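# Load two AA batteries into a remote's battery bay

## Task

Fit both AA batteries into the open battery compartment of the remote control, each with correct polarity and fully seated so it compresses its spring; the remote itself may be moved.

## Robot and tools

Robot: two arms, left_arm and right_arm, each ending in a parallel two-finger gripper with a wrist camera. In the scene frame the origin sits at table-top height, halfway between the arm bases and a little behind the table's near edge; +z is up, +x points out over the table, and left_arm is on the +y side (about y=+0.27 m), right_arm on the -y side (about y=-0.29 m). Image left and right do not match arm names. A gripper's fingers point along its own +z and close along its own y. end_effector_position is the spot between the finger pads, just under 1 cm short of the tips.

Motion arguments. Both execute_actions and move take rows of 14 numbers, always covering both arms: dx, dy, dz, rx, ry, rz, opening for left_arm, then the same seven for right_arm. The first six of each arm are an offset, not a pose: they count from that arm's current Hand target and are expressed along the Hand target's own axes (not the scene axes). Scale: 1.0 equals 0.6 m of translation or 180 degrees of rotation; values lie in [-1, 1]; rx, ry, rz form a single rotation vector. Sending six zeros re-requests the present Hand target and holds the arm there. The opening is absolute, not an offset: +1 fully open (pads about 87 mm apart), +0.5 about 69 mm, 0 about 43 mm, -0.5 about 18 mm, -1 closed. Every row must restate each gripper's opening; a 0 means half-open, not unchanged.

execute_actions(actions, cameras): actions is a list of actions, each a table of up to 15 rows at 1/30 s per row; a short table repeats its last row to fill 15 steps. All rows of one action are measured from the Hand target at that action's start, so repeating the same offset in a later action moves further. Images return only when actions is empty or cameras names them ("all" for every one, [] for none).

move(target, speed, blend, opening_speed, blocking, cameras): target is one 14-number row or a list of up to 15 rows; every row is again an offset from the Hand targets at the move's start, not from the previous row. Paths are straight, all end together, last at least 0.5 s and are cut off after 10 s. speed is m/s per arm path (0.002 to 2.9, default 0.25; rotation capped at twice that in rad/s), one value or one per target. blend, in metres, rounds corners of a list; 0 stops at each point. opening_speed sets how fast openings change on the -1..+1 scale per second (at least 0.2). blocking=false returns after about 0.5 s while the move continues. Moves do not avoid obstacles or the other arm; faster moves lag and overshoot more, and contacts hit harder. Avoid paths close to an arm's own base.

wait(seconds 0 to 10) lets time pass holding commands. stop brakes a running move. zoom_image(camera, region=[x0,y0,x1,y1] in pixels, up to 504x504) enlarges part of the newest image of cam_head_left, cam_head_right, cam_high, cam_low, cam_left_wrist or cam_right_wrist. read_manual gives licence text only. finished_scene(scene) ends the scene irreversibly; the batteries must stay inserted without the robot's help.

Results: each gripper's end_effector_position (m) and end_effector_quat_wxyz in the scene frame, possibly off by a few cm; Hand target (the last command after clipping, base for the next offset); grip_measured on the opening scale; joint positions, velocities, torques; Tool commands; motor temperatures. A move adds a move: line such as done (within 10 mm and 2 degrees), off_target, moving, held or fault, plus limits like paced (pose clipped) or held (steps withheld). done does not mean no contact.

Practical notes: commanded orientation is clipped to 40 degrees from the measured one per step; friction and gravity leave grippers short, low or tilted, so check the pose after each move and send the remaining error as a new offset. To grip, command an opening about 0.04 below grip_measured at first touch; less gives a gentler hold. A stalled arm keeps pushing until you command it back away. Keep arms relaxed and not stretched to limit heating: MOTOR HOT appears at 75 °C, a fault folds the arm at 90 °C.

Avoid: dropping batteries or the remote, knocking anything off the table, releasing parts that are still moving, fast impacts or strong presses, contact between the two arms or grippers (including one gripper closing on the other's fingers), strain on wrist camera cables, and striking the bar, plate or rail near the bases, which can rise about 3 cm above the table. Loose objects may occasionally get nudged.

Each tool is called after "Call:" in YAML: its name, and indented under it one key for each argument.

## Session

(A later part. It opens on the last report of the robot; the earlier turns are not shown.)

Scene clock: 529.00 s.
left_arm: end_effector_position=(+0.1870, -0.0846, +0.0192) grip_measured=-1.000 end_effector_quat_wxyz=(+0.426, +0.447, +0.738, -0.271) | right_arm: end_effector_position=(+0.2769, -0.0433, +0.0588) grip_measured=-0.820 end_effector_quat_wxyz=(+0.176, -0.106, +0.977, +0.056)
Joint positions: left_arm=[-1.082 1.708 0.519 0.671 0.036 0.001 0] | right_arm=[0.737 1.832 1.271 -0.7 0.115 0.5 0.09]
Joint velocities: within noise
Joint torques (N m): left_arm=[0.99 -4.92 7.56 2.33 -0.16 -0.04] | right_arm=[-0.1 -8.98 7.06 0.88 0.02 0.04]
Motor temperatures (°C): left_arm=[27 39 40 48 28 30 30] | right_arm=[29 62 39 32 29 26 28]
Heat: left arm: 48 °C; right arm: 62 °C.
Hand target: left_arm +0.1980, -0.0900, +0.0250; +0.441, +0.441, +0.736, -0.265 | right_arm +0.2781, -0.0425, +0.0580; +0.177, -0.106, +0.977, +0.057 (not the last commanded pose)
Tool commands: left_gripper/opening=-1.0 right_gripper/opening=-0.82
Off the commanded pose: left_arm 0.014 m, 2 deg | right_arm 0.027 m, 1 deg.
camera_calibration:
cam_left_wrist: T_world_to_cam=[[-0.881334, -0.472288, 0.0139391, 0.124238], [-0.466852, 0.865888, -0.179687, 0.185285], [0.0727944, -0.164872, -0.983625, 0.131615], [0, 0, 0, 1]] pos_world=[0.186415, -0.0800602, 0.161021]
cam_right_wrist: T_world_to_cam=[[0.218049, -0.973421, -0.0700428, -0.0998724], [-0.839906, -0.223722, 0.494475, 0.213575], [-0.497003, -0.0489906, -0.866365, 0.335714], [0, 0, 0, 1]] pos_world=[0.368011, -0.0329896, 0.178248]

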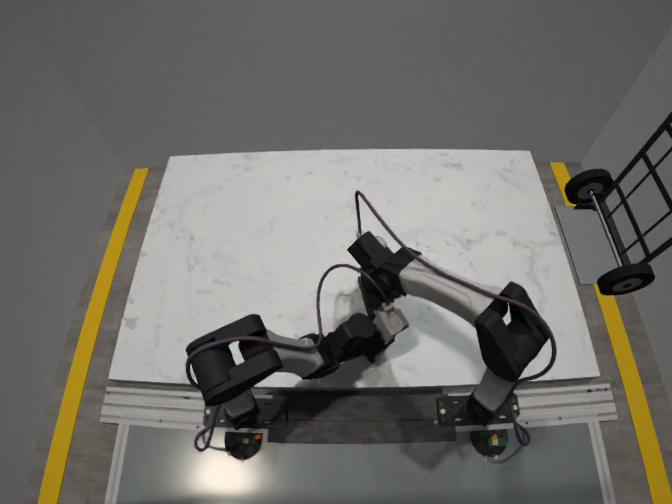

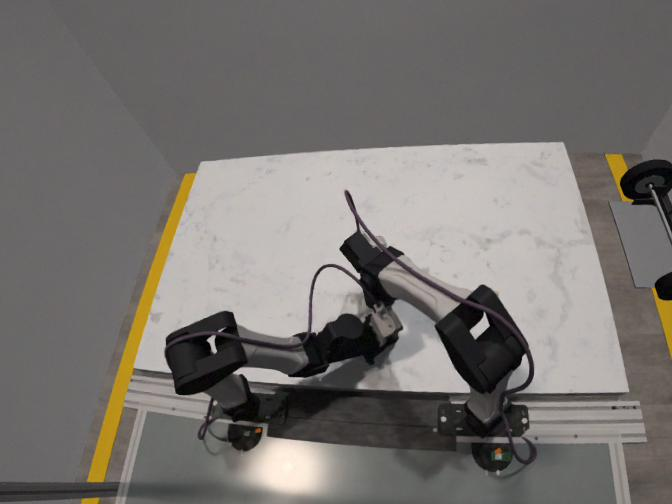

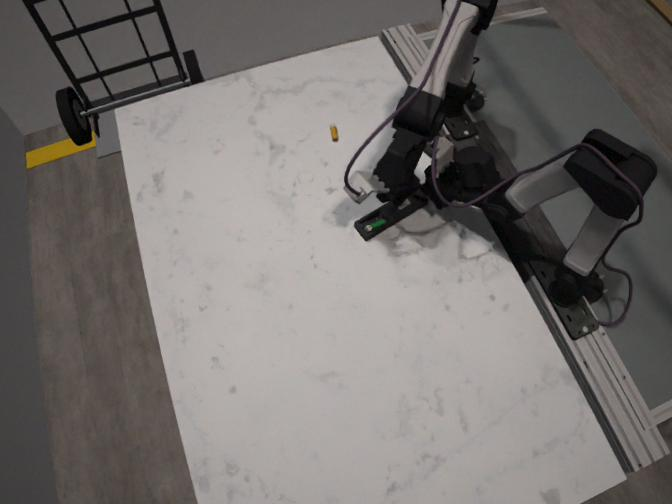

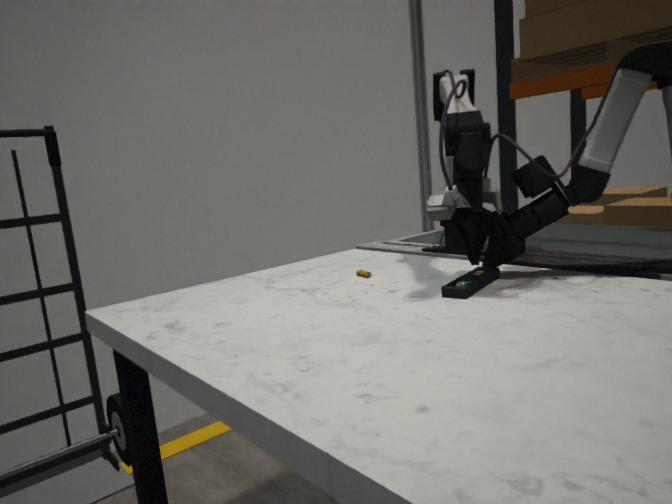

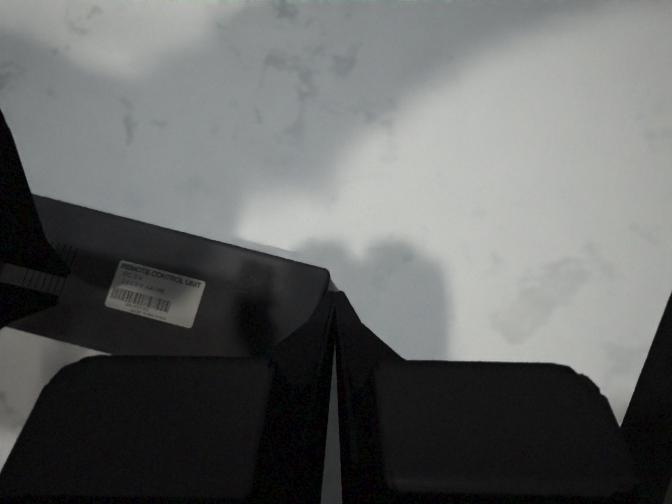

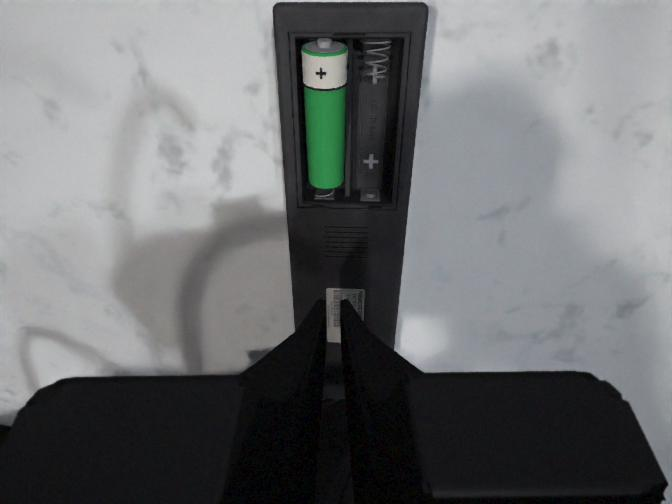

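Call:
move:
  target:
    - [0,0,0,0,0,0,-1,0,0,-0.02,0,0,0,-0.82]
    - [0,0,0,0,0,0,-1,-0.125,0.008,0.03,0,0,0,-0.82]
    - [0,0,0,0,0,0,-1,-0.105,0.008,0.105,0,0,0,-0.82]
  speed: [0.1,0.1,0.04]
  cameras: ["cam_right_wrist"]

Call:
move:
  target:
    - [0,0,0,0,0,0,-1,0,0,-0.1,0,0,0,-0.82]
    - [0,0,0,0,0,0,-1,0.07,0,-0.1,0,0,0,-0.82]
  speed: 0.1
  cameras: ["cam_right_wrist","cam_low","cam_high"]

Call:
zoom_image:
  camera: "cam_right_wrist"
  region: [255, 100, 455, 300]

Call:
zoom_image:
  camera: "cam_low"
  region: [420, 230, 520, 310]

Call:
zoom_image:
  camera: "cam_high"
  region: [290, 90, 430, 250]

Scene clock: 535.33 s.
left_arm: end_effector_position=(+0.1880, -0.0841, +0.0192) grip_measured=-1.000 end_effector_quat_wxyz=(+0.428, +0.446, +0.739, -0.268) | right_arm: end_effector_position=(+0.3564, -0.0158, +0.0431) grip_measured=-0.820 end_effector_quat_wxyz=(+0.188, -0.105, +0.975, +0.059)
Joint positions: left_arm=[-1.082 1.708 0.519 0.671 0.03 0.001 0] | right_arm=[0.662 2.116 1.593 -0.706 0.1 0.429 0.09]
Joint torques (N m): left_arm=[0.99 -4.9 7.57 2.33 -0.1 -0.04] | right_arm=[-0.47 -8.91 4.22 1.29 -0.01 0.01]
Motor temperatures (°C): left_arm=[27 39 40 48 28 30 30] | right_arm=[29 62 39 32 29 26 28]
Heat: left arm: 48 °C; right arm: 62 °C.
Hand target: left_arm +0.1980, -0.0900, +0.0250; +0.441, +0.441, +0.736, -0.265 | right_arm +0.3556, -0.0167, +0.0222; +0.177, -0.106, +0.977, +0.057
Off the commanded pose: left_arm 0.013 m, 2 deg | right_arm 0.021 m, 1 deg.
move: off_target (left_arm, right_arm)
camera_calibration:
cam_right_wrist: T_world_to_cam=[[0.216916, -0.973383, -0.0739836, -0.0909519], [-0.851563, -0.225733, 0.473165, 0.299341], [-0.477271, -0.0396355, -0.877862, 0.356585], [0, 0, 0, 1]] pos_world=[0.444825, -0.00682637, 0.164665]
Images, in order (width x height): cam_right_wrist 672x504.

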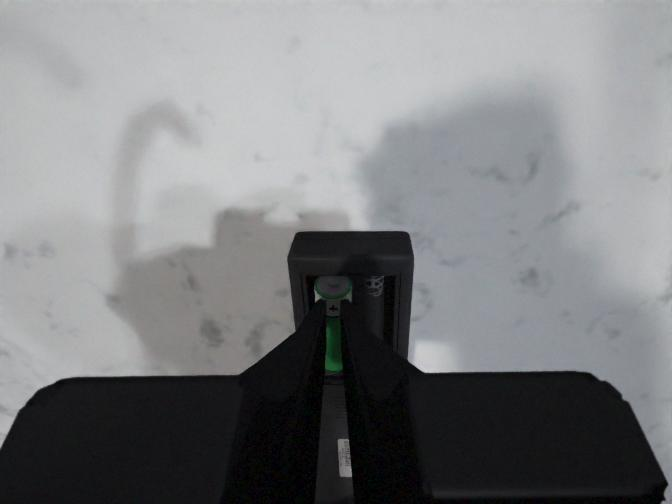

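Scene clock: 537.57 s.
left_arm: end_effector_position=(+0.1880, -0.0841, +0.0192) grip_measured=-1.000 end_effector_quat_wxyz=(+0.428, +0.446, +0.739, -0.268) | right_arm: end_effector_position=(+0.2954, -0.0364, +0.0528) grip_measured=-0.820 end_effector_quat_wxyz=(+0.158, -0.110, +0.980, +0.048)
Joint positions: left_arm=[-1.082 1.708 0.519 0.671 0.03 0.001 0] | right_arm=[0.713 1.939 1.393 -0.751 0.1 0.474 0.09]
Joint torques (N m): left_arm=[0.99 -4.9 7.57 2.33 -0.1 -0.04] | right_arm=[0.46 -13.5 5.85 0.96 0.11 0.11]
Motor temperatures (°C): left_arm=[27 39 40 48 28 30 30] | right_arm=[29 62 39 32 29 26 28]
Heat: left arm: 48 °C; right arm: 62 °C.
Hand target: left_arm +0.1980, -0.0900, +0.0250; +0.441, +0.441, +0.736, -0.265 | right_arm +0.2972, -0.0335, +0.0630; +0.177, -0.107, +0.977, +0.057
Off the commanded pose: left_arm 0.013 m, 2 deg | right_arm 0.011 m, 2 deg.
move: off_target (left_arm, right_arm)
camera_calibration:
cam_right_wrist: T_world_to_cam=[[0.220911, -0.97361, -0.0572924, -0.0992029], [-0.820864, -0.217333, 0.528156, 0.226427], [-0.526669, -0.0696461, -0.847212, 0.347015], [0, 0, 0, 1]] pos_world=[0.390543, -0.0232067, 0.168723]
Images, in order (width x height): cam_high 672x504, cam_low 672x504, cam_right_wrist 672x504.

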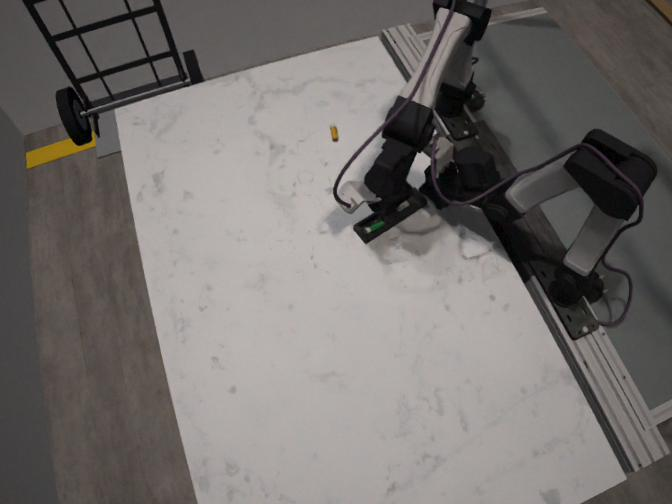

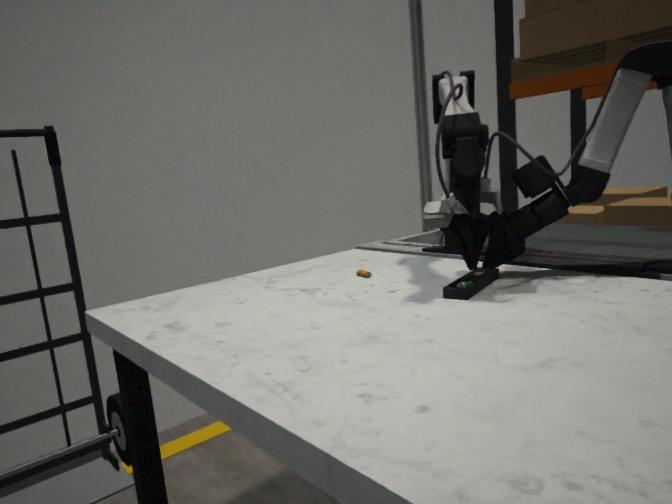

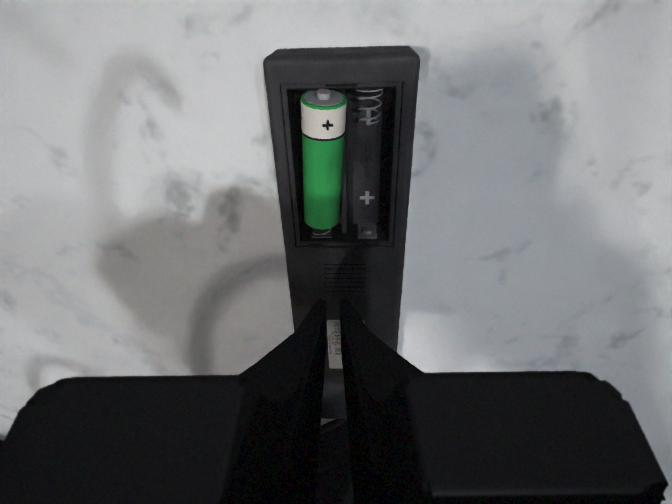

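Scaled by 2.520 from the camera's 672x504 image, which has a finer 960x720 frame.

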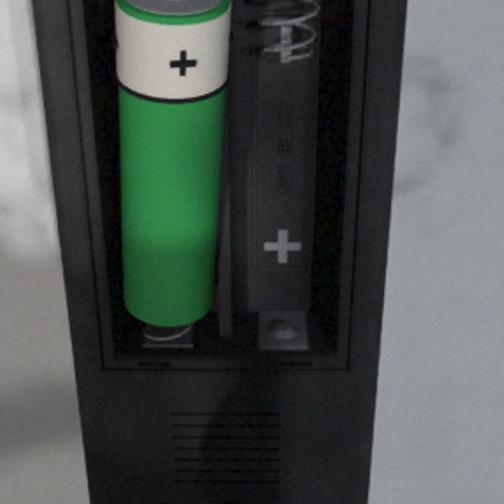

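Scaled by 5.040 from the camera's 672x504 image, which has a finer 960x720 frame.

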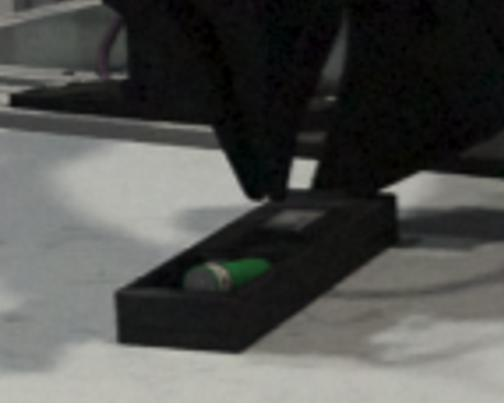

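Scaled by 3.150 from the camera's 672x504 image, which has a finer 960x720 frame.

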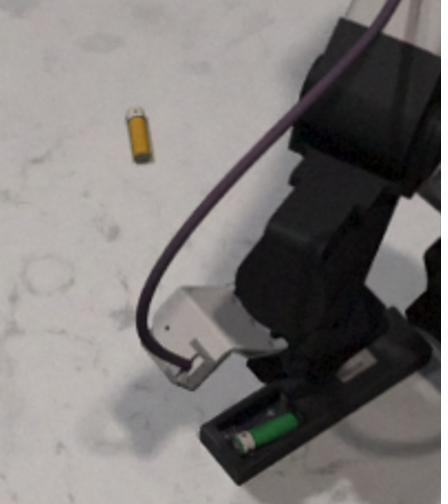

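Call:
move:
  target:
    - [0,0,0,0,0,0,-1,-0.072,0.006,-0.02,0,0,0,-0.82]
    - [0,0,0,0,0,0,-1,-0.081,0.006,0.06,0,0,0,-0.82]
    - [0,0,0,0,0,0,-1,-0.05,0.006,0.11,0,0,0,-0.82]
    - [0,0,0,0,0,0,-1,-0.025,0.006,0.115,0,0,0,-0.82]
  speed: [0.1,0.1,0.04,0.04]
  cameras: ["cam_right_wrist","cam_low"]

Call:
zoom_image:
  camera: "cam_right_wrist"
  region: [255, 150, 455, 400]

Call:
zoom_image:
  camera: "cam_low"
  region: [420, 230, 520, 310]

Scene clock: 542.93 s.
left_arm: end_effector_position=(+0.1880, -0.0841, +0.0192) grip_measured=-1.000 end_effector_quat_wxyz=(+0.428, +0.446, +0.739, -0.268) | right_arm: end_effector_position=(+0.3442, -0.0157, +0.0405) grip_measured=-0.820 end_effector_quat_wxyz=(+0.204, -0.105, +0.971, +0.072)
Joint positions: left_arm=[-1.082 1.708 0.519 0.671 0.03 0.001 0] | right_arm=[0.679 2.047 1.469 -0.609 0.1 0.442 0.09]
Joint torques (N m): left_arm=[1.01 -4.9 7.57 2.33 -0.1 -0.04] | right_arm=[0.85 -6.13 2.65 1.34 0.03 0.17]
Motor temperatures (°C): left_arm=[27 39 40 48 28 30 30] | right_arm=[29 62 39 33 29 26 28]
Heat: left arm: 48 °C; right arm: 62 °C.
Hand target: left_arm +0.1980, -0.0900, +0.0250; +0.441, +0.441, +0.736, -0.265 | right_arm +0.3331, -0.0169, +0.0044; +0.177, -0.106, +0.977, +0.057
Off the commanded pose: left_arm 0.013 m, 2 deg | right_arm 0.038 m, 4 deg.
move: off_target (left_arm, right_arm)
camera_calibration:
cam_right_wrist: T_world_to_cam=[[0.223269, -0.969987, -0.0963162, -0.0895834], [-0.864825, -0.242705, 0.439512, 0.295911], [-0.449698, -0.0148328, -0.893058, 0.340013], [0, 0, 0, 1]] pos_world=[0.428815, -0.0100323, 0.164966]
Images, in order (width x height): cam_low 672x504, cam_right_wrist 672x504.

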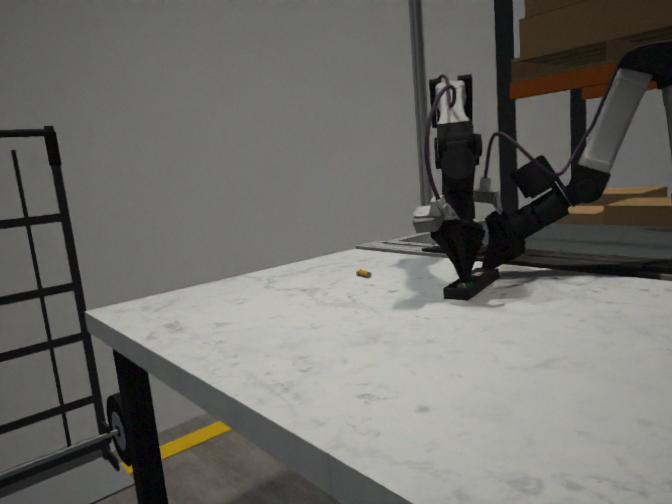

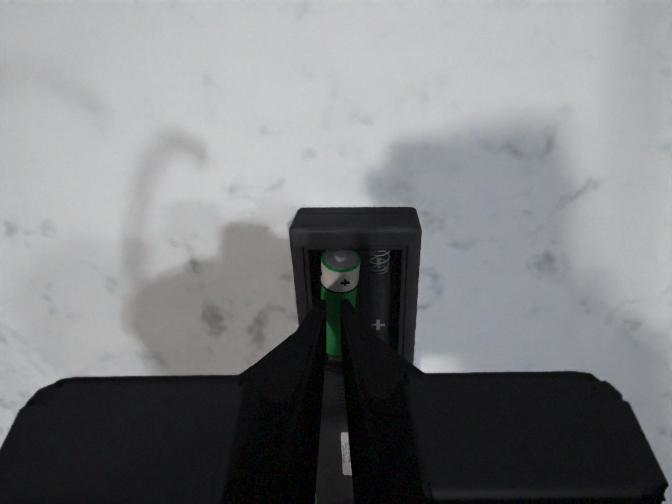

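Scaled by 2.016 from the camera's 672x504 image, which has a finer 960x720 frame.

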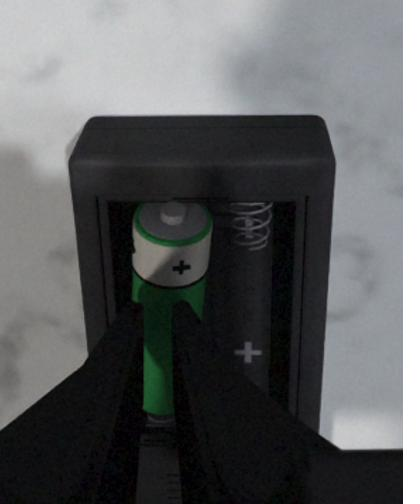

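Scaled by 5.040 from the camera's 672x504 image, which has a finer 960x720 frame.

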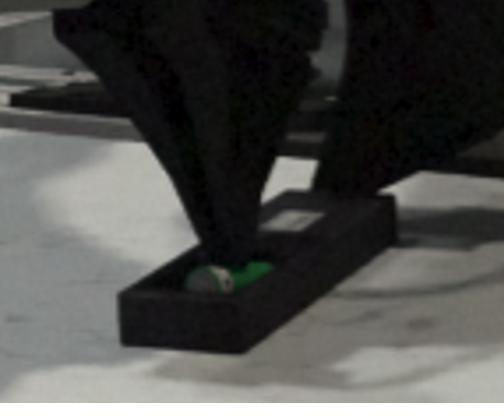

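Call:
move:
  target:
    - [0,0,0,0,0,0,-1,-0.012,0,-0.09,0,0,0,-0.82]
    - [0,0,0,0,0,0,-1,-0.038,0.002,-0.09,0,0.02,0,-0.4]
  speed: 0.1
  cameras: ["cam_right_wrist","cam_low"]

Call:
zoom_image:
  camera: "cam_right_wrist"
  region: [255, 150, 455, 400]

Scene clock: 549.37 s.
left_arm: end_effector_position=(+0.1880, -0.0841, +0.0192) grip_measured=-1.000 end_effector_quat_wxyz=(+0.428, +0.446, +0.739, -0.268) | right_arm: end_effector_position=(+0.3283, -0.0259, +0.0566) grip_measured=-0.400 end_effector_quat_wxyz=(+0.140, -0.107, +0.983, +0.040)
Joint positions: left_arm=[-1.082 1.708 0.519 0.671 0.03 0.001 0] | right_arm=[0.678 2.09 1.628 -0.871 0.087 0.448 0.3]
Joint torques (N m): left_arm=[0.99 -4.9 7.57 2.33 -0.1 -0.04] | right_arm=[-0.59 -10.85 10.47 0.71 -0.14 -0.01]
Motor temperatures (°C): left_arm=[27 39 41 48 28 30 30] | right_arm=[29 61 39 33 29 26 28]
Heat: left arm: 48 °C; right arm: 61 °C.
Hand target: left_arm +0.1980, -0.0900, +0.0250; +0.441, +0.441, +0.736, -0.265 | right_arm +0.3357, -0.0196, +0.0629; +0.146, -0.108, +0.982, +0.053
Off the commanded pose: left_arm 0.013 m, 2 deg | right_arm 0.012 m, 2 deg.
move: off_target (left_arm, right_arm); target 2's new opening was sent with right_arm's hand 0.012 m and 2 deg from that target
camera_calibration:
cam_right_wrist: T_world_to_cam=[[0.212872, -0.976023, -0.0454459, -0.094068], [-0.804217, -0.201436, 0.559159, 0.246912], [-0.554906, -0.0824808, -0.827814, 0.37621], [0, 0, 0, 1]] pos_world=[0.427357, -0.0110453, 0.169094]
Images, in order (width x height): cam_low 672x504, cam_right_wrist 672x504.

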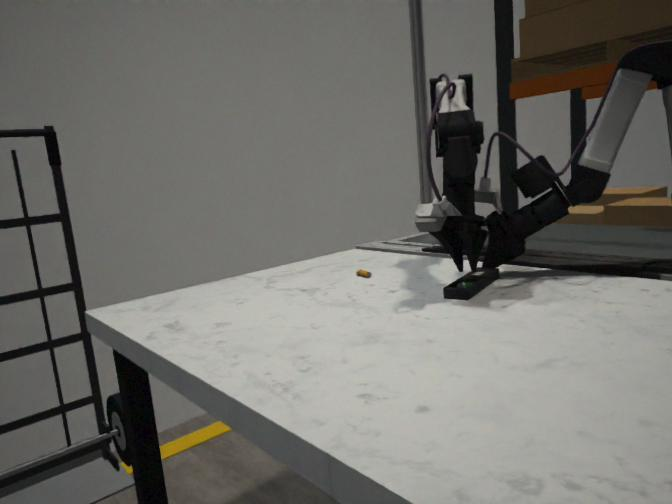

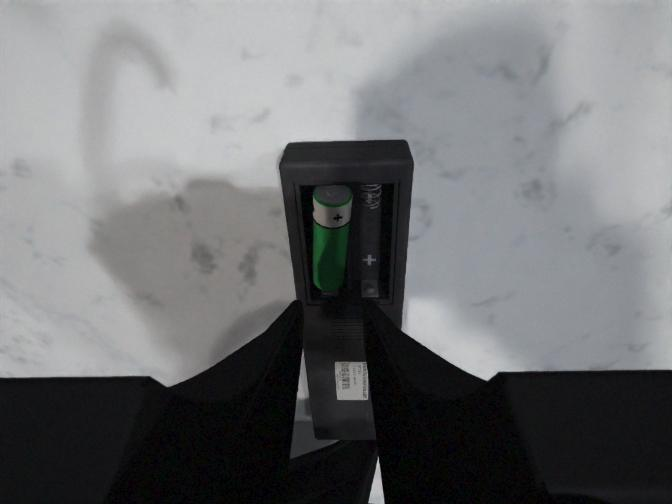

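Scaled by 2.016 from the camera's 672x504 image, which has a finer 960x720 frame.

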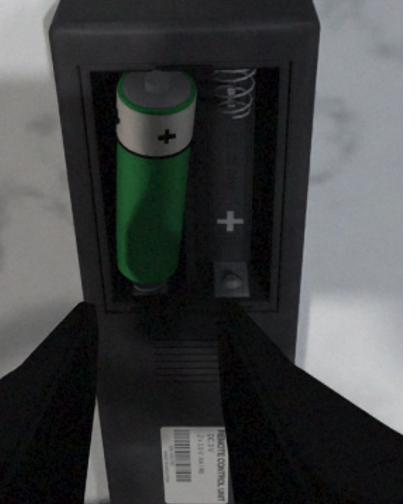

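Call:
move:
  target:
    - [0,0,0,0,0,0,-1,-0.028,-0.005,0.01,0,0,0,-0.4]
    - [0,0,0,0,0,0,-1,-0.011,-0.005,0.06,0,0,0,-0.4]
    - [0,0,0,0,0,0,-1,-0.011,-0.005,0.06,0,0,0,-0.88]
  speed: 0.06
  opening_speed: 0.8
  cameras: ["cam_right_wrist","cam_low"]

Call:
zoom_image:
  camera: "cam_right_wrist"
  region: [255, 150, 455, 400]

Call:
zoom_image:
  camera: "cam_low"
  region: [420, 230, 520, 310]

Scene clock: 553.60 s.
left_arm: end_effector_position=(+0.1880, -0.0841, +0.0192) grip_measured=-1.000 end_effector_quat_wxyz=(+0.428, +0.446, +0.739, -0.268) | right_arm: end_effector_position=(+0.3535, -0.0180, +0.0370) grip_measured=-0.635 end_effector_quat_wxyz=(+0.151, -0.106, +0.982, +0.048)
Joint positions: left_arm=[-1.082 1.708 0.519 0.671 0.03 0.001 0] | right_arm=[0.654 2.176 1.676 -0.804 0.078 0.426 0.183]
Joint torques (N m): left_arm=[0.99 -4.9 7.57 2.33 -0.1 -0.04] | right_arm=[-0.13 -11.52 5.89 0.94 -0.1 0.03]
Motor temperatures (°C): left_arm=[27 39 41 48 28 30 30] | right_arm=[29 61 40 33 29 26 28]
Heat: left arm: 48 °C; right arm: 61 °C.
Hand target: left_arm +0.1980, -0.0900, +0.0250; +0.441, +0.441, +0.736, -0.265 | right_arm +0.3524, -0.0163, +0.0303; +0.146, -0.108, +0.982, +0.053
Off the commanded pose: left_arm 0.013 m, 2 deg | right_arm 0.007 m, 1 deg.
move: off_target (left_arm)
camera_calibration:
cam_right_wrist: T_world_to_cam=[[0.213871, -0.975021, -0.0599379, -0.0924191], [-0.814936, -0.211916, 0.539417, 0.284132], [-0.538645, -0.06652, -0.839903, 0.369578], [0, 0, 0, 1]] pos_world=[0.450387, -0.00531419, 0.151605]
Images, in order (width x height): cam_low 672x504, cam_right_wrist 672x504.

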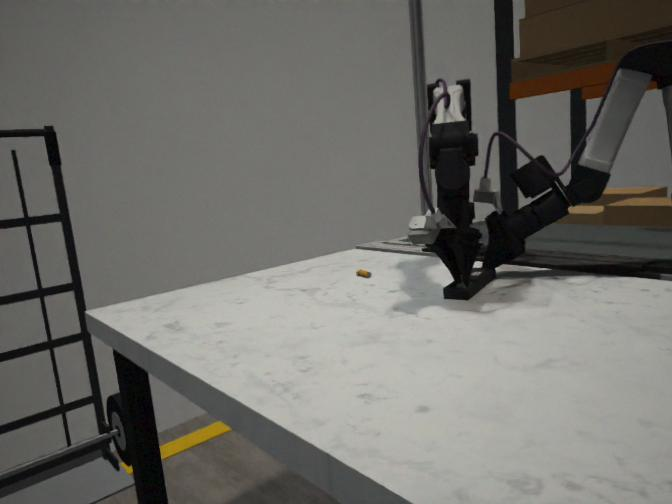

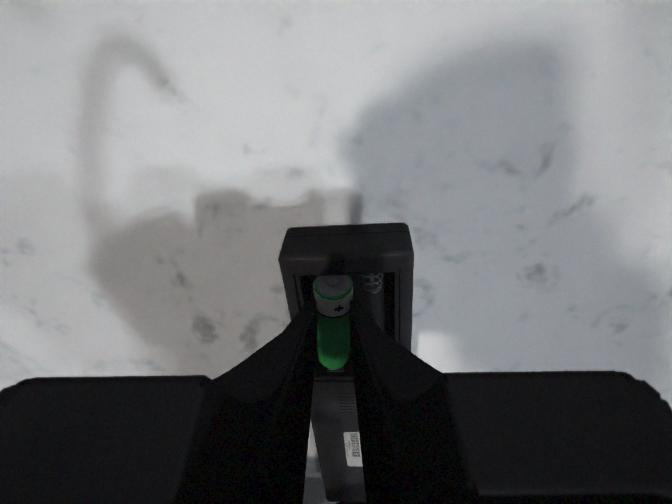

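Scaled by 2.016 from the camera's 672x504 image, which has a finer 960x720 frame.

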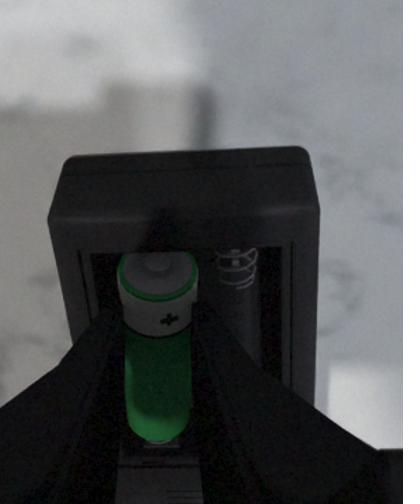

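Scaled by 5.040 from the camera's 672x504 image, which has a finer 960x720 frame.

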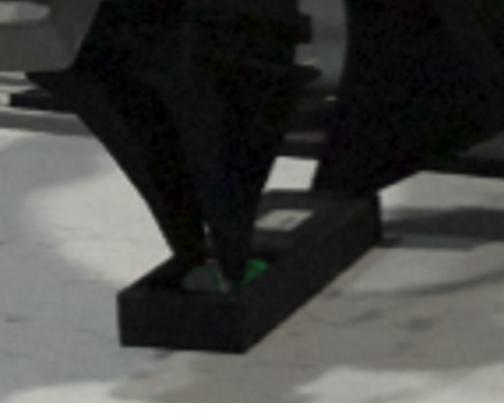

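Call:
move:
  target:
    - [0,0,0,0,0,0,-1,0.048,0.007,-0.012,0,0,0,-0.95]
    - [0,0,0,0,0,0,-1,0.048,0.007,0.025,0,0.03,0,-0.95]
    - [0,0,0,0,0,0,-1,0.036,0.007,0.045,0,0.06,0,-0.95]
  speed: 0.06
  cameras: ["cam_right_wrist","cam_low"]

Call:
zoom_image:
  camera: "cam_right_wrist"
  region: [255, 150, 455, 400]

Call:
zoom_image:
  camera: "cam_low"
  region: [420, 230, 520, 310]

Scene clock: 557.47 s.
left_arm: end_effector_position=(+0.1875, -0.0844, +0.0192) grip_measured=-1.000 end_effector_quat_wxyz=(+0.427, +0.447, +0.738, -0.270) | right_arm: end_effector_position=(+0.3456, -0.0160, +0.0334) grip_measured=-0.635 end_effector_quat_wxyz=(+0.089, -0.109, +0.989, +0.044)
Joint positions: left_arm=[-1.082 1.708 0.519 0.671 0.033 0.001 0] | right_arm=[0.645 2.27 1.823 -0.968 0.019 0.424 0.183]
Joint torques (N m): left_arm=[0.99 -4.92 7.57 2.32 -0.14 -0.04] | right_arm=[0.02 -5.94 5.63 0.8 -0.32 0.02]
Motor temperatures (°C): left_arm=[27 39 41 48 28 30 30] | right_arm=[29 60 39 33 29 26 28]
Heat: left arm: 48 °C; right arm: 60 °C.
Hand target: left_arm +0.1980, -0.0900, +0.0250; +0.441, +0.441, +0.736, -0.265 | right_arm +0.3387, -0.0127, -0.0014; +0.053, -0.113, +0.991, +0.043
Off the commanded pose: left_arm 0.013 m, 2 deg | right_arm 0.036 m, 4 deg.
move: off_target (left_arm, right_arm)
camera_calibration:
cam_right_wrist: T_world_to_cam=[[0.214013, -0.974677, -0.0648264, -0.0887866], [-0.740776, -0.205198, 0.639645, 0.251207], [-0.636749, -0.0888706, -0.765932, 0.393462], [0, 0, 0, 1]] pos_world=[0.455626, -0.0000240722, 0.134926]
Images, in order (width x height): cam_low 672x504, cam_right_wrist 672x504.

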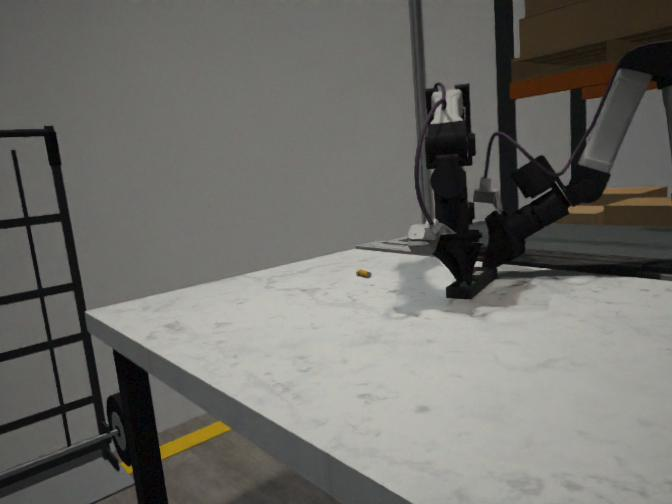

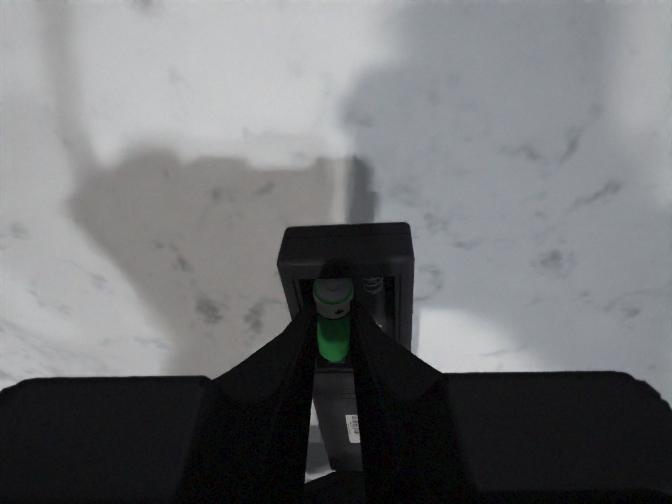

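Scaled by 2.016 from the camera's 672x504 image, which has a finer 960x720 frame.

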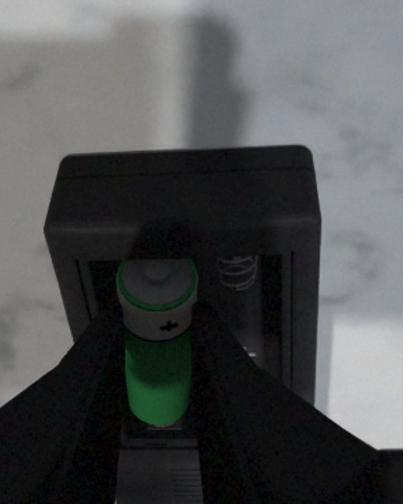

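Scaled by 5.040 from the camera's 672x504 image, which has a finer 960x720 frame.

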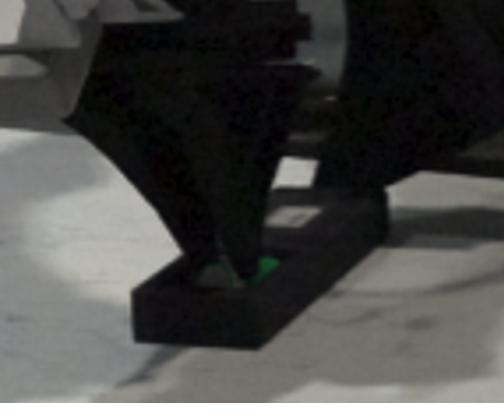

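Call:
move:
  target:
    - [0,0,0,0,0,0,-1,0.01,0.0,0.02,0,0.06,0,-0.95]
    - [0,0,0,0,0,0,-1,-0.004,0.0,0.035,0,0.08,0,-0.95]
  speed: 0.06

Call:
move:
  target:
    - [0,0,0,0,0,0,-1,-0.005,0.0,-0.01,0,0,0,-0.45]
    - [0,0,0,0,0,0,-1,-0.005,0.0,-0.13,0,0,0,-0.45]
    - [0,0,0,0,0,0,-1,0.05,0.0,-0.13,0,-0.12,0,-0.82]
  speed: 0.08
  opening_speed: 0.5
  cameras: ["cam_right_wrist","cam_low"]

Call:
zoom_image:
  camera: "cam_right_wrist"
  region: [255, 100, 455, 350]

Call:
zoom_image:
  camera: "cam_low"
  region: [420, 230, 520, 310]

Scene clock: 561.83 s.
left_arm: end_effector_position=(+0.1874, -0.0844, +0.0192) grip_measured=-1.000 end_effector_quat_wxyz=(+0.427, +0.447, +0.738, -0.270) | right_arm: end_effector_position=(+0.3433, -0.0107, +0.0270) grip_measured=-0.633 end_effector_quat_wxyz=(-0.045, -0.120, +0.991, +0.046)
Joint positions: left_arm=[-1.082 1.708 0.519 0.671 0.034 0.001 0] | right_arm=[0.609 2.585 2.322 -1.387 -0.116 0.366 0.183]
Joint torques (N m): left_arm=[0.99 -4.92 7.56 2.32 -0.14 -0.04] | right_arm=[0.03 -5.96 4 0.7 -0.03 0.08]
Motor temperatures (°C): left_arm=[27 39 41 48 28 30 30] | right_arm=[29 59 39 33 29 26 28]
Heat: left arm: 48 °C; right arm: 59 °C.
Hand target: left_arm +0.1980, -0.0900, +0.0250; +0.441, +0.441, +0.736, -0.265 | right_arm +0.3430, -0.0102, -0.0220; -0.072, -0.117, +0.990, +0.028
Off the commanded pose: left_arm 0.013 m, 2 deg | right_arm 0.049 m, 4 deg.
move: off_target (left_arm, right_arm)

Scene clock: 567.80 s.
left_arm: end_effector_position=(+0.1880, -0.0841, +0.0192) grip_measured=-1.000 end_effector_quat_wxyz=(+0.428, +0.446, +0.739, -0.268) | right_arm: end_effector_position=(+0.3232, -0.0232, +0.0461) grip_measured=-0.820 end_effector_quat_wxyz=(+0.092, -0.111, +0.989, +0.044)
Joint positions: left_arm=[-1.082 1.708 0.519 0.671 0.03 0.001 0] | right_arm=[0.665 2.166 1.707 -0.952 0.025 0.438 0.09]
Joint torques (N m): left_arm=[0.99 -4.9 7.56 2.32 -0.1 -0.05] | right_arm=[0.44 -16.2 5.93 0.74 0.13 0.09]
Motor temperatures (°C): left_arm=[27 39 41 48 28 30 30] | right_arm=[29 61 39 32 29 26 28]
Heat: left arm: 48 °C; right arm: 61 °C.
Hand target: left_arm +0.1980, -0.0900, +0.0250; +0.441, +0.441, +0.736, -0.265 | right_arm +0.3258, -0.0204, +0.0591; +0.115, -0.110, +0.986, +0.050
Off the commanded pose: left_arm 0.013 m, 2 deg | right_arm 0.014 m, 3 deg.
move: off_target (left_arm, right_arm); target 3's new opening was sent with right_arm's hand 0.014 m and 3 deg from that target
camera_calibration:
cam_right_wrist: T_world_to_cam=[[0.219404, -0.973603, -0.0629183, -0.0921249], [-0.743401, -0.208595, 0.635486, 0.226], [-0.631836, -0.0926549, -0.769544, 0.386792], [0, 0, 0, 1]] pos_world=[0.43261, -0.0067124, 0.148237]
Images, in order (width x height): cam_low 672x504, cam_right_wrist 672x504.

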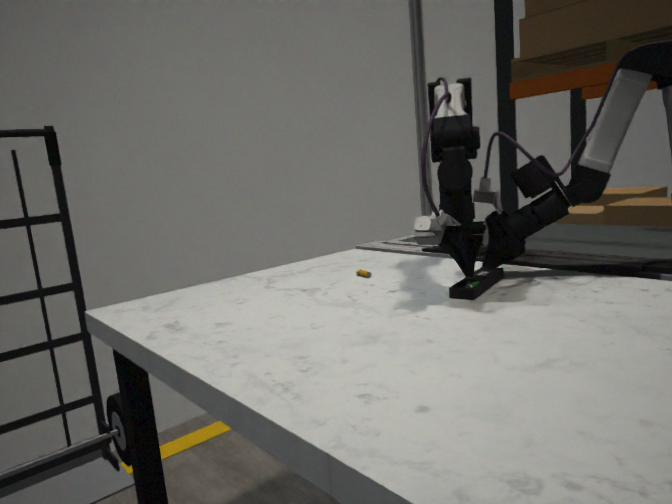

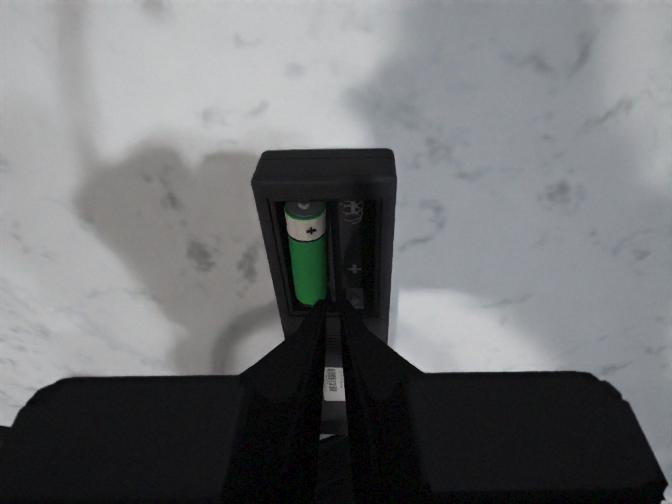

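Scaled by 2.016 from the camera's 672x504 image, which has a finer 960x720 frame.

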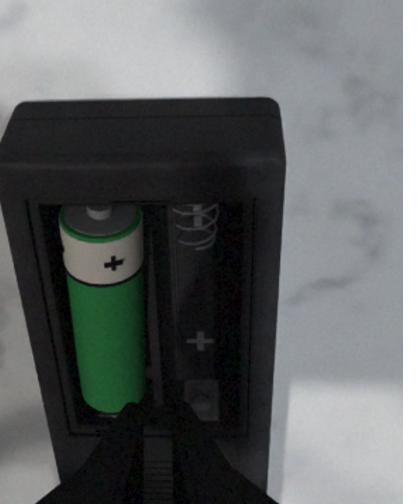

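Scaled by 5.040 from the camera's 672x504 image, which has a finer 960x720 frame.

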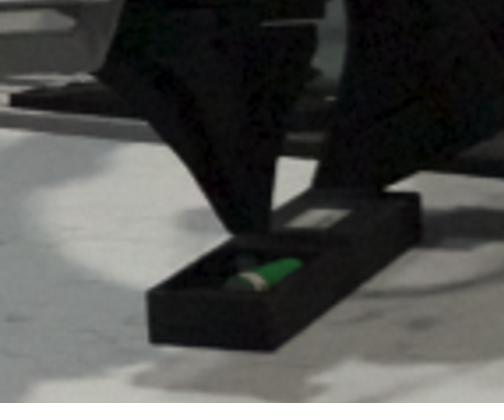

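Call:
move:
  target:
    - [0,0,-0.05,0,0,0,-1,0,0,-0.05,0,0,0,-0.82]
    - [0,0,-0.25,0,0,0,-1,0.05,0,-0.08,0,0.04,0,0.4]
  speed: 0.12

Call:
move:
  target: [0,0,-0.1,0,0,0,-1,0.067,0,0.0,0,0.035,0,0.5]
  speed: 0.12
  cameras: ["cam_right_wrist","cam_high"]

Scene clock: 582.93 s.
left_arm: end_effector_position=(+0.1355, +0.0239, +0.0983) grip_measured=-1.000 end_effector_quat_wxyz=(+0.442, +0.439, +0.735, -0.268) | right_arm: end_effector_position=(+0.2827, -0.0446, +0.0755) grip_measured=+0.400 end_effector_quat_wxyz=(+0.028, -0.112, +0.993, +0.016)
Joint positions: left_arm=[-1.062 0.785 0.322 -0.028 0.03 0.01 0] | right_arm=[0.677 2.11 1.736 -1.176 0.006 0.452 0.7]
Joint torques (N m): left_arm=[0.88 -1.07 6.94 2.21 0.08 -0.05] | right_arm=[0.51 -15.51 10.28 0.32 -0.18 0.12]
Motor temperatures (°C): left_arm=[27 39 41 48 27 30 30] | right_arm=[29 64 40 32 29 26 28]
Heat: left arm: 48 °C; right arm: 64 °C.
Hand target: left_arm +0.1358, +0.0268, +0.0956; +0.441, +0.441, +0.736, -0.265 | right_arm +0.2869, -0.0325, +0.0985; +0.053, -0.112, +0.991, +0.043
Off the commanded pose: left_arm 0.004 m, 0 deg | right_arm 0.026 m, 4 deg.
move: off_target (right_arm); target 2's new opening was sent with right_arm's hand 0.026 m and 4 deg from that target

Scene clock: 584.33 s.
left_arm: end_effector_position=(+0.1095, +0.0752, +0.1095) grip_measured=-1.000 end_effector_quat_wxyz=(+0.429, +0.442, +0.744, -0.258) | right_arm: end_effector_position=(+0.2538, -0.0444, +0.0823) grip_measured=+0.500 end_effector_quat_wxyz=(-0.007, -0.115, +0.993, +0.022)
Joint positions: left_arm=[-1.041 0.421 0.348 -0.455 0.043 0.021 0] | right_arm=[0.703 2.072 1.696 -1.226 -0.042 0.473 0.75]
Joint torques (N m): left_arm=[0.88 0.88 10.25 2.18 0.14 -0.06] | right_arm=[0.5 -14.97 5.41 0.2 -0.21 0.12]
Motor temperatures (°C): left_arm=[27 38 41 48 27 30 30] | right_arm=[29 64 40 32 29 26 28]
Heat: left arm: 48 °C; right arm: 64 °C.
Hand target: left_arm +0.1109, +0.0736, +0.1239; +0.441, +0.441, +0.736, -0.265 | right_arm +0.2479, -0.0412, +0.0938; -0.001, -0.115, +0.993, +0.037
Off the commanded pose: left_arm 0.015 m, 2 deg | right_arm 0.013 m, 2 deg.
move: off_target (left_arm, right_arm)
camera_calibration:
cam_right_wrist: T_world_to_cam=[[0.220153, -0.974674, -0.0392951, -0.0973785], [-0.60563, -0.168152, 0.777777, 0.102091], [-0.764687, -0.147431, -0.62731, 0.388494], [0, 0, 0, 1]] pos_world=[0.380343, -0.0204692, 0.160476]
Images, in order (width x height): cam_high 672x504, cam_right_wrist 672x504.

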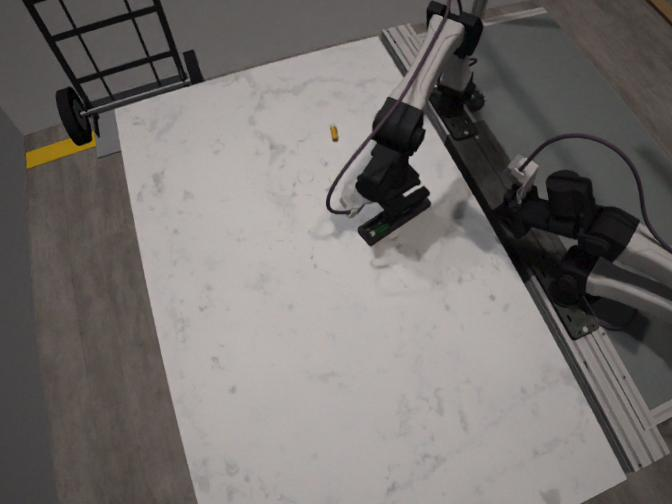

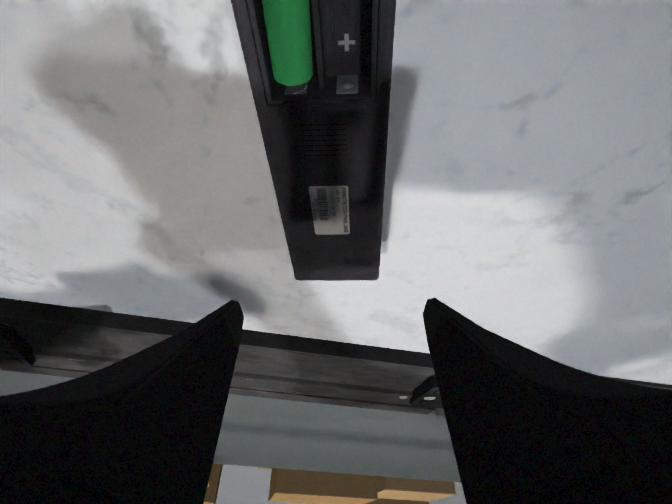

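Call:
move:
  target:
    - [0,0,0,0,0,0,-1,0,0.0,0.136,0,0,0,0.5]
    - [0,0,0,0,0,0,-1,0,0,0.136,0,0,0,-0.2]
  speed: 0.12
  opening_speed: 0.8
  cameras: ["cam_right_wrist","cam_low"]

Scene clock: 587.77 s.
left_arm: end_effector_position=(+0.1095, +0.0753, +0.1094) grip_measured=-1.000 end_effector_quat_wxyz=(+0.429, +0.442, +0.744, -0.258) | right_arm: end_effector_position=(+0.2502, -0.0410, +0.0152) grip_measured=+0.085 end_effector_quat_wxyz=(+0.001, -0.115, +0.993, +0.028)
Joint positions: left_arm=[-1.041 0.421 0.348 -0.456 0.043 0.021 0] | right_arm=[0.715 2.107 1.477 -0.951 -0.043 0.486 0.542]
Joint torques (N m): left_arm=[0.88 0.84 10.25 2.17 0.15 -0.05] | right_arm=[0.5 -10.84 5.61 0.42 -0.2 0.15]
Motor temperatures (°C): left_arm=[27 38 41 48 27 30 30] | right_arm=[29 65 40 32 29 26 28]
Heat: left arm: 48 °C; right arm: 65 °C.
Hand target: left_arm +0.1109, +0.0736, +0.1239; +0.441, +0.441, +0.736, -0.265 | right_arm +0.2470, -0.0354, +0.0124; -0.002, -0.115, +0.993, +0.037
Off the commanded pose: left_arm 0.015 m, 2 deg | right_arm 0.007 m, 1 deg.
move: off_target (left_arm)
camera_calibration:
cam_right_wrist: T_world_to_cam=[[0.219328, -0.974372, -0.0499355, -0.0955498], [-0.6176, -0.178277, 0.766021, 0.15545], [-0.755292, -0.13717, -0.640873, 0.342428], [0, 0, 0, 1]] pos_world=[0.375596, -0.0184173, 0.0956039]
Images, in order (width x height): cam_low 672x504, cam_right_wrist 672x504.

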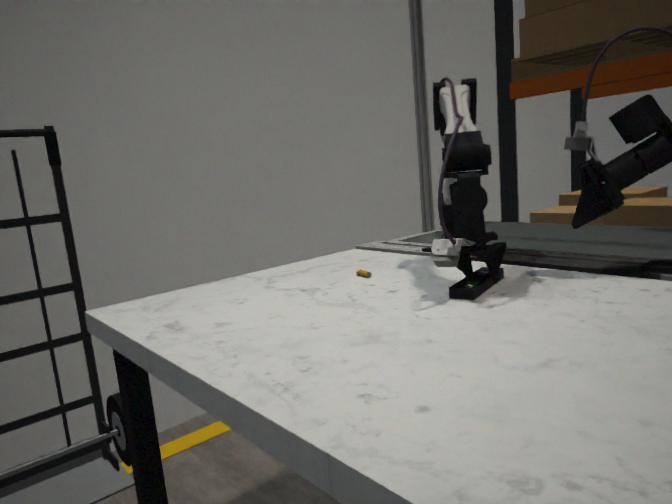

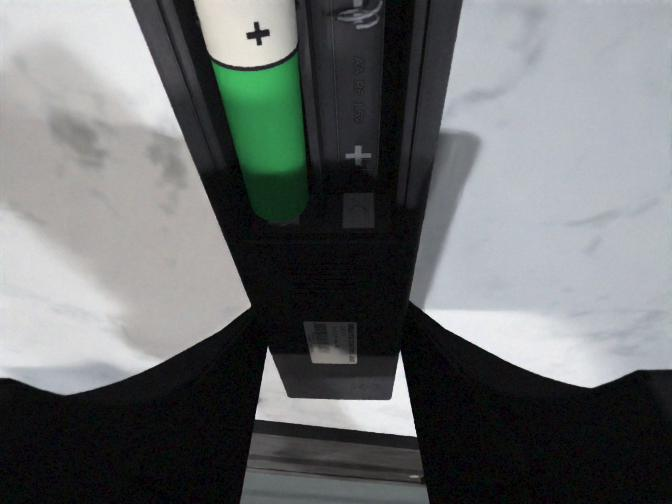

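Call:
move:
  target:
    - [0,0,0,0,0,0,-1,-0.178,-0.289,-0.005,0,0,0,-0.2]
    - [0,0,0,0,0,0,-1,-0.178,-0.289,-0.005,0,0,-0.54,-0.2]
  speed: [0.12,0.25]
  cameras: ["cam_right_wrist","cam_high"]

Scene clock: 595.13 s.
left_arm: end_effector_position=(+0.1095, +0.0753, +0.1094) grip_measured=-1.000 end_effector_quat_wxyz=(+0.429, +0.442, +0.744, -0.258) | right_arm: end_effector_position=(+0.3977, -0.1914, +0.0161) grip_measured=+0.076 end_effector_quat_wxyz=(-0.016, +0.812, -0.583, -0.001)
Joint positions: left_arm=[-1.041 0.421 0.348 -0.456 0.043 0.021 0] | right_arm=[0.347 2.174 1.595 -1.005 -0.003 -1.548 0.538]
Joint torques (N m): left_arm=[0.9 0.84 10.25 2.17 0.14 -0.05] | right_arm=[0.72 -10.95 3.41 0.49 -0.58 -0.16]
Motor temperatures (°C): left_arm=[27 38 42 49 27 30 30] | right_arm=[29 64 39 32 30 26 28]
Heat: left arm: 49 °C; right arm: 64 °C.
Hand target: left_arm +0.1109, +0.0736, +0.1239; +0.441, +0.441, +0.736, -0.265 | right_arm +0.3906, -0.1795, +0.0034; -0.027, +0.821, -0.570, -0.025
Off the commanded pose: left_arm 0.015 m, 2 deg | right_arm 0.019 m, 3 deg.
move: off_target (left_arm, right_arm)
camera_calibration:
cam_right_wrist: T_world_to_cam=[[0.950013, 0.310715, 0.030519, -0.320293], [0.180503, -0.626375, 0.758336, -0.18411], [0.254743, -0.71492, -0.651149, -0.0782919], [0, 0, 0, 1]] pos_world=[0.357459, -0.0717744, 0.0984125]
Images, in order (width x height): cam_high 672x504, cam_right_wrist 672x504.

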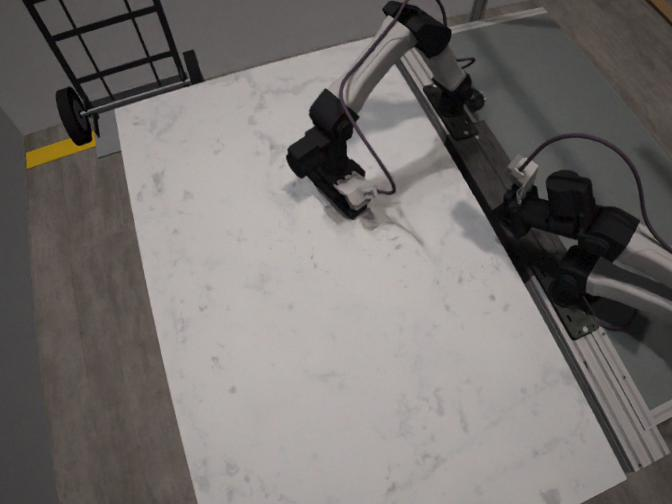

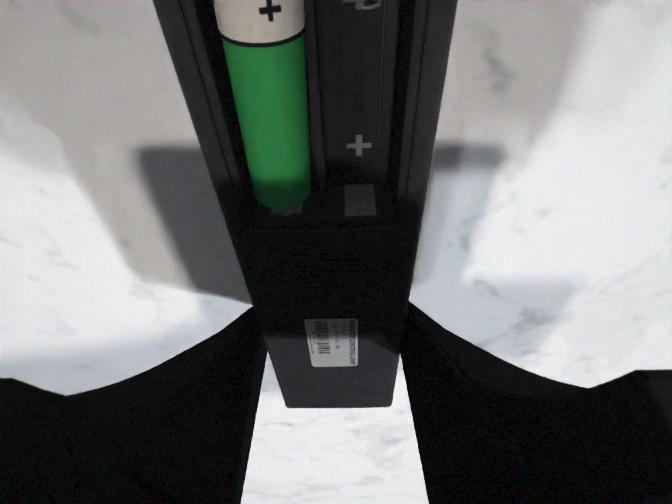

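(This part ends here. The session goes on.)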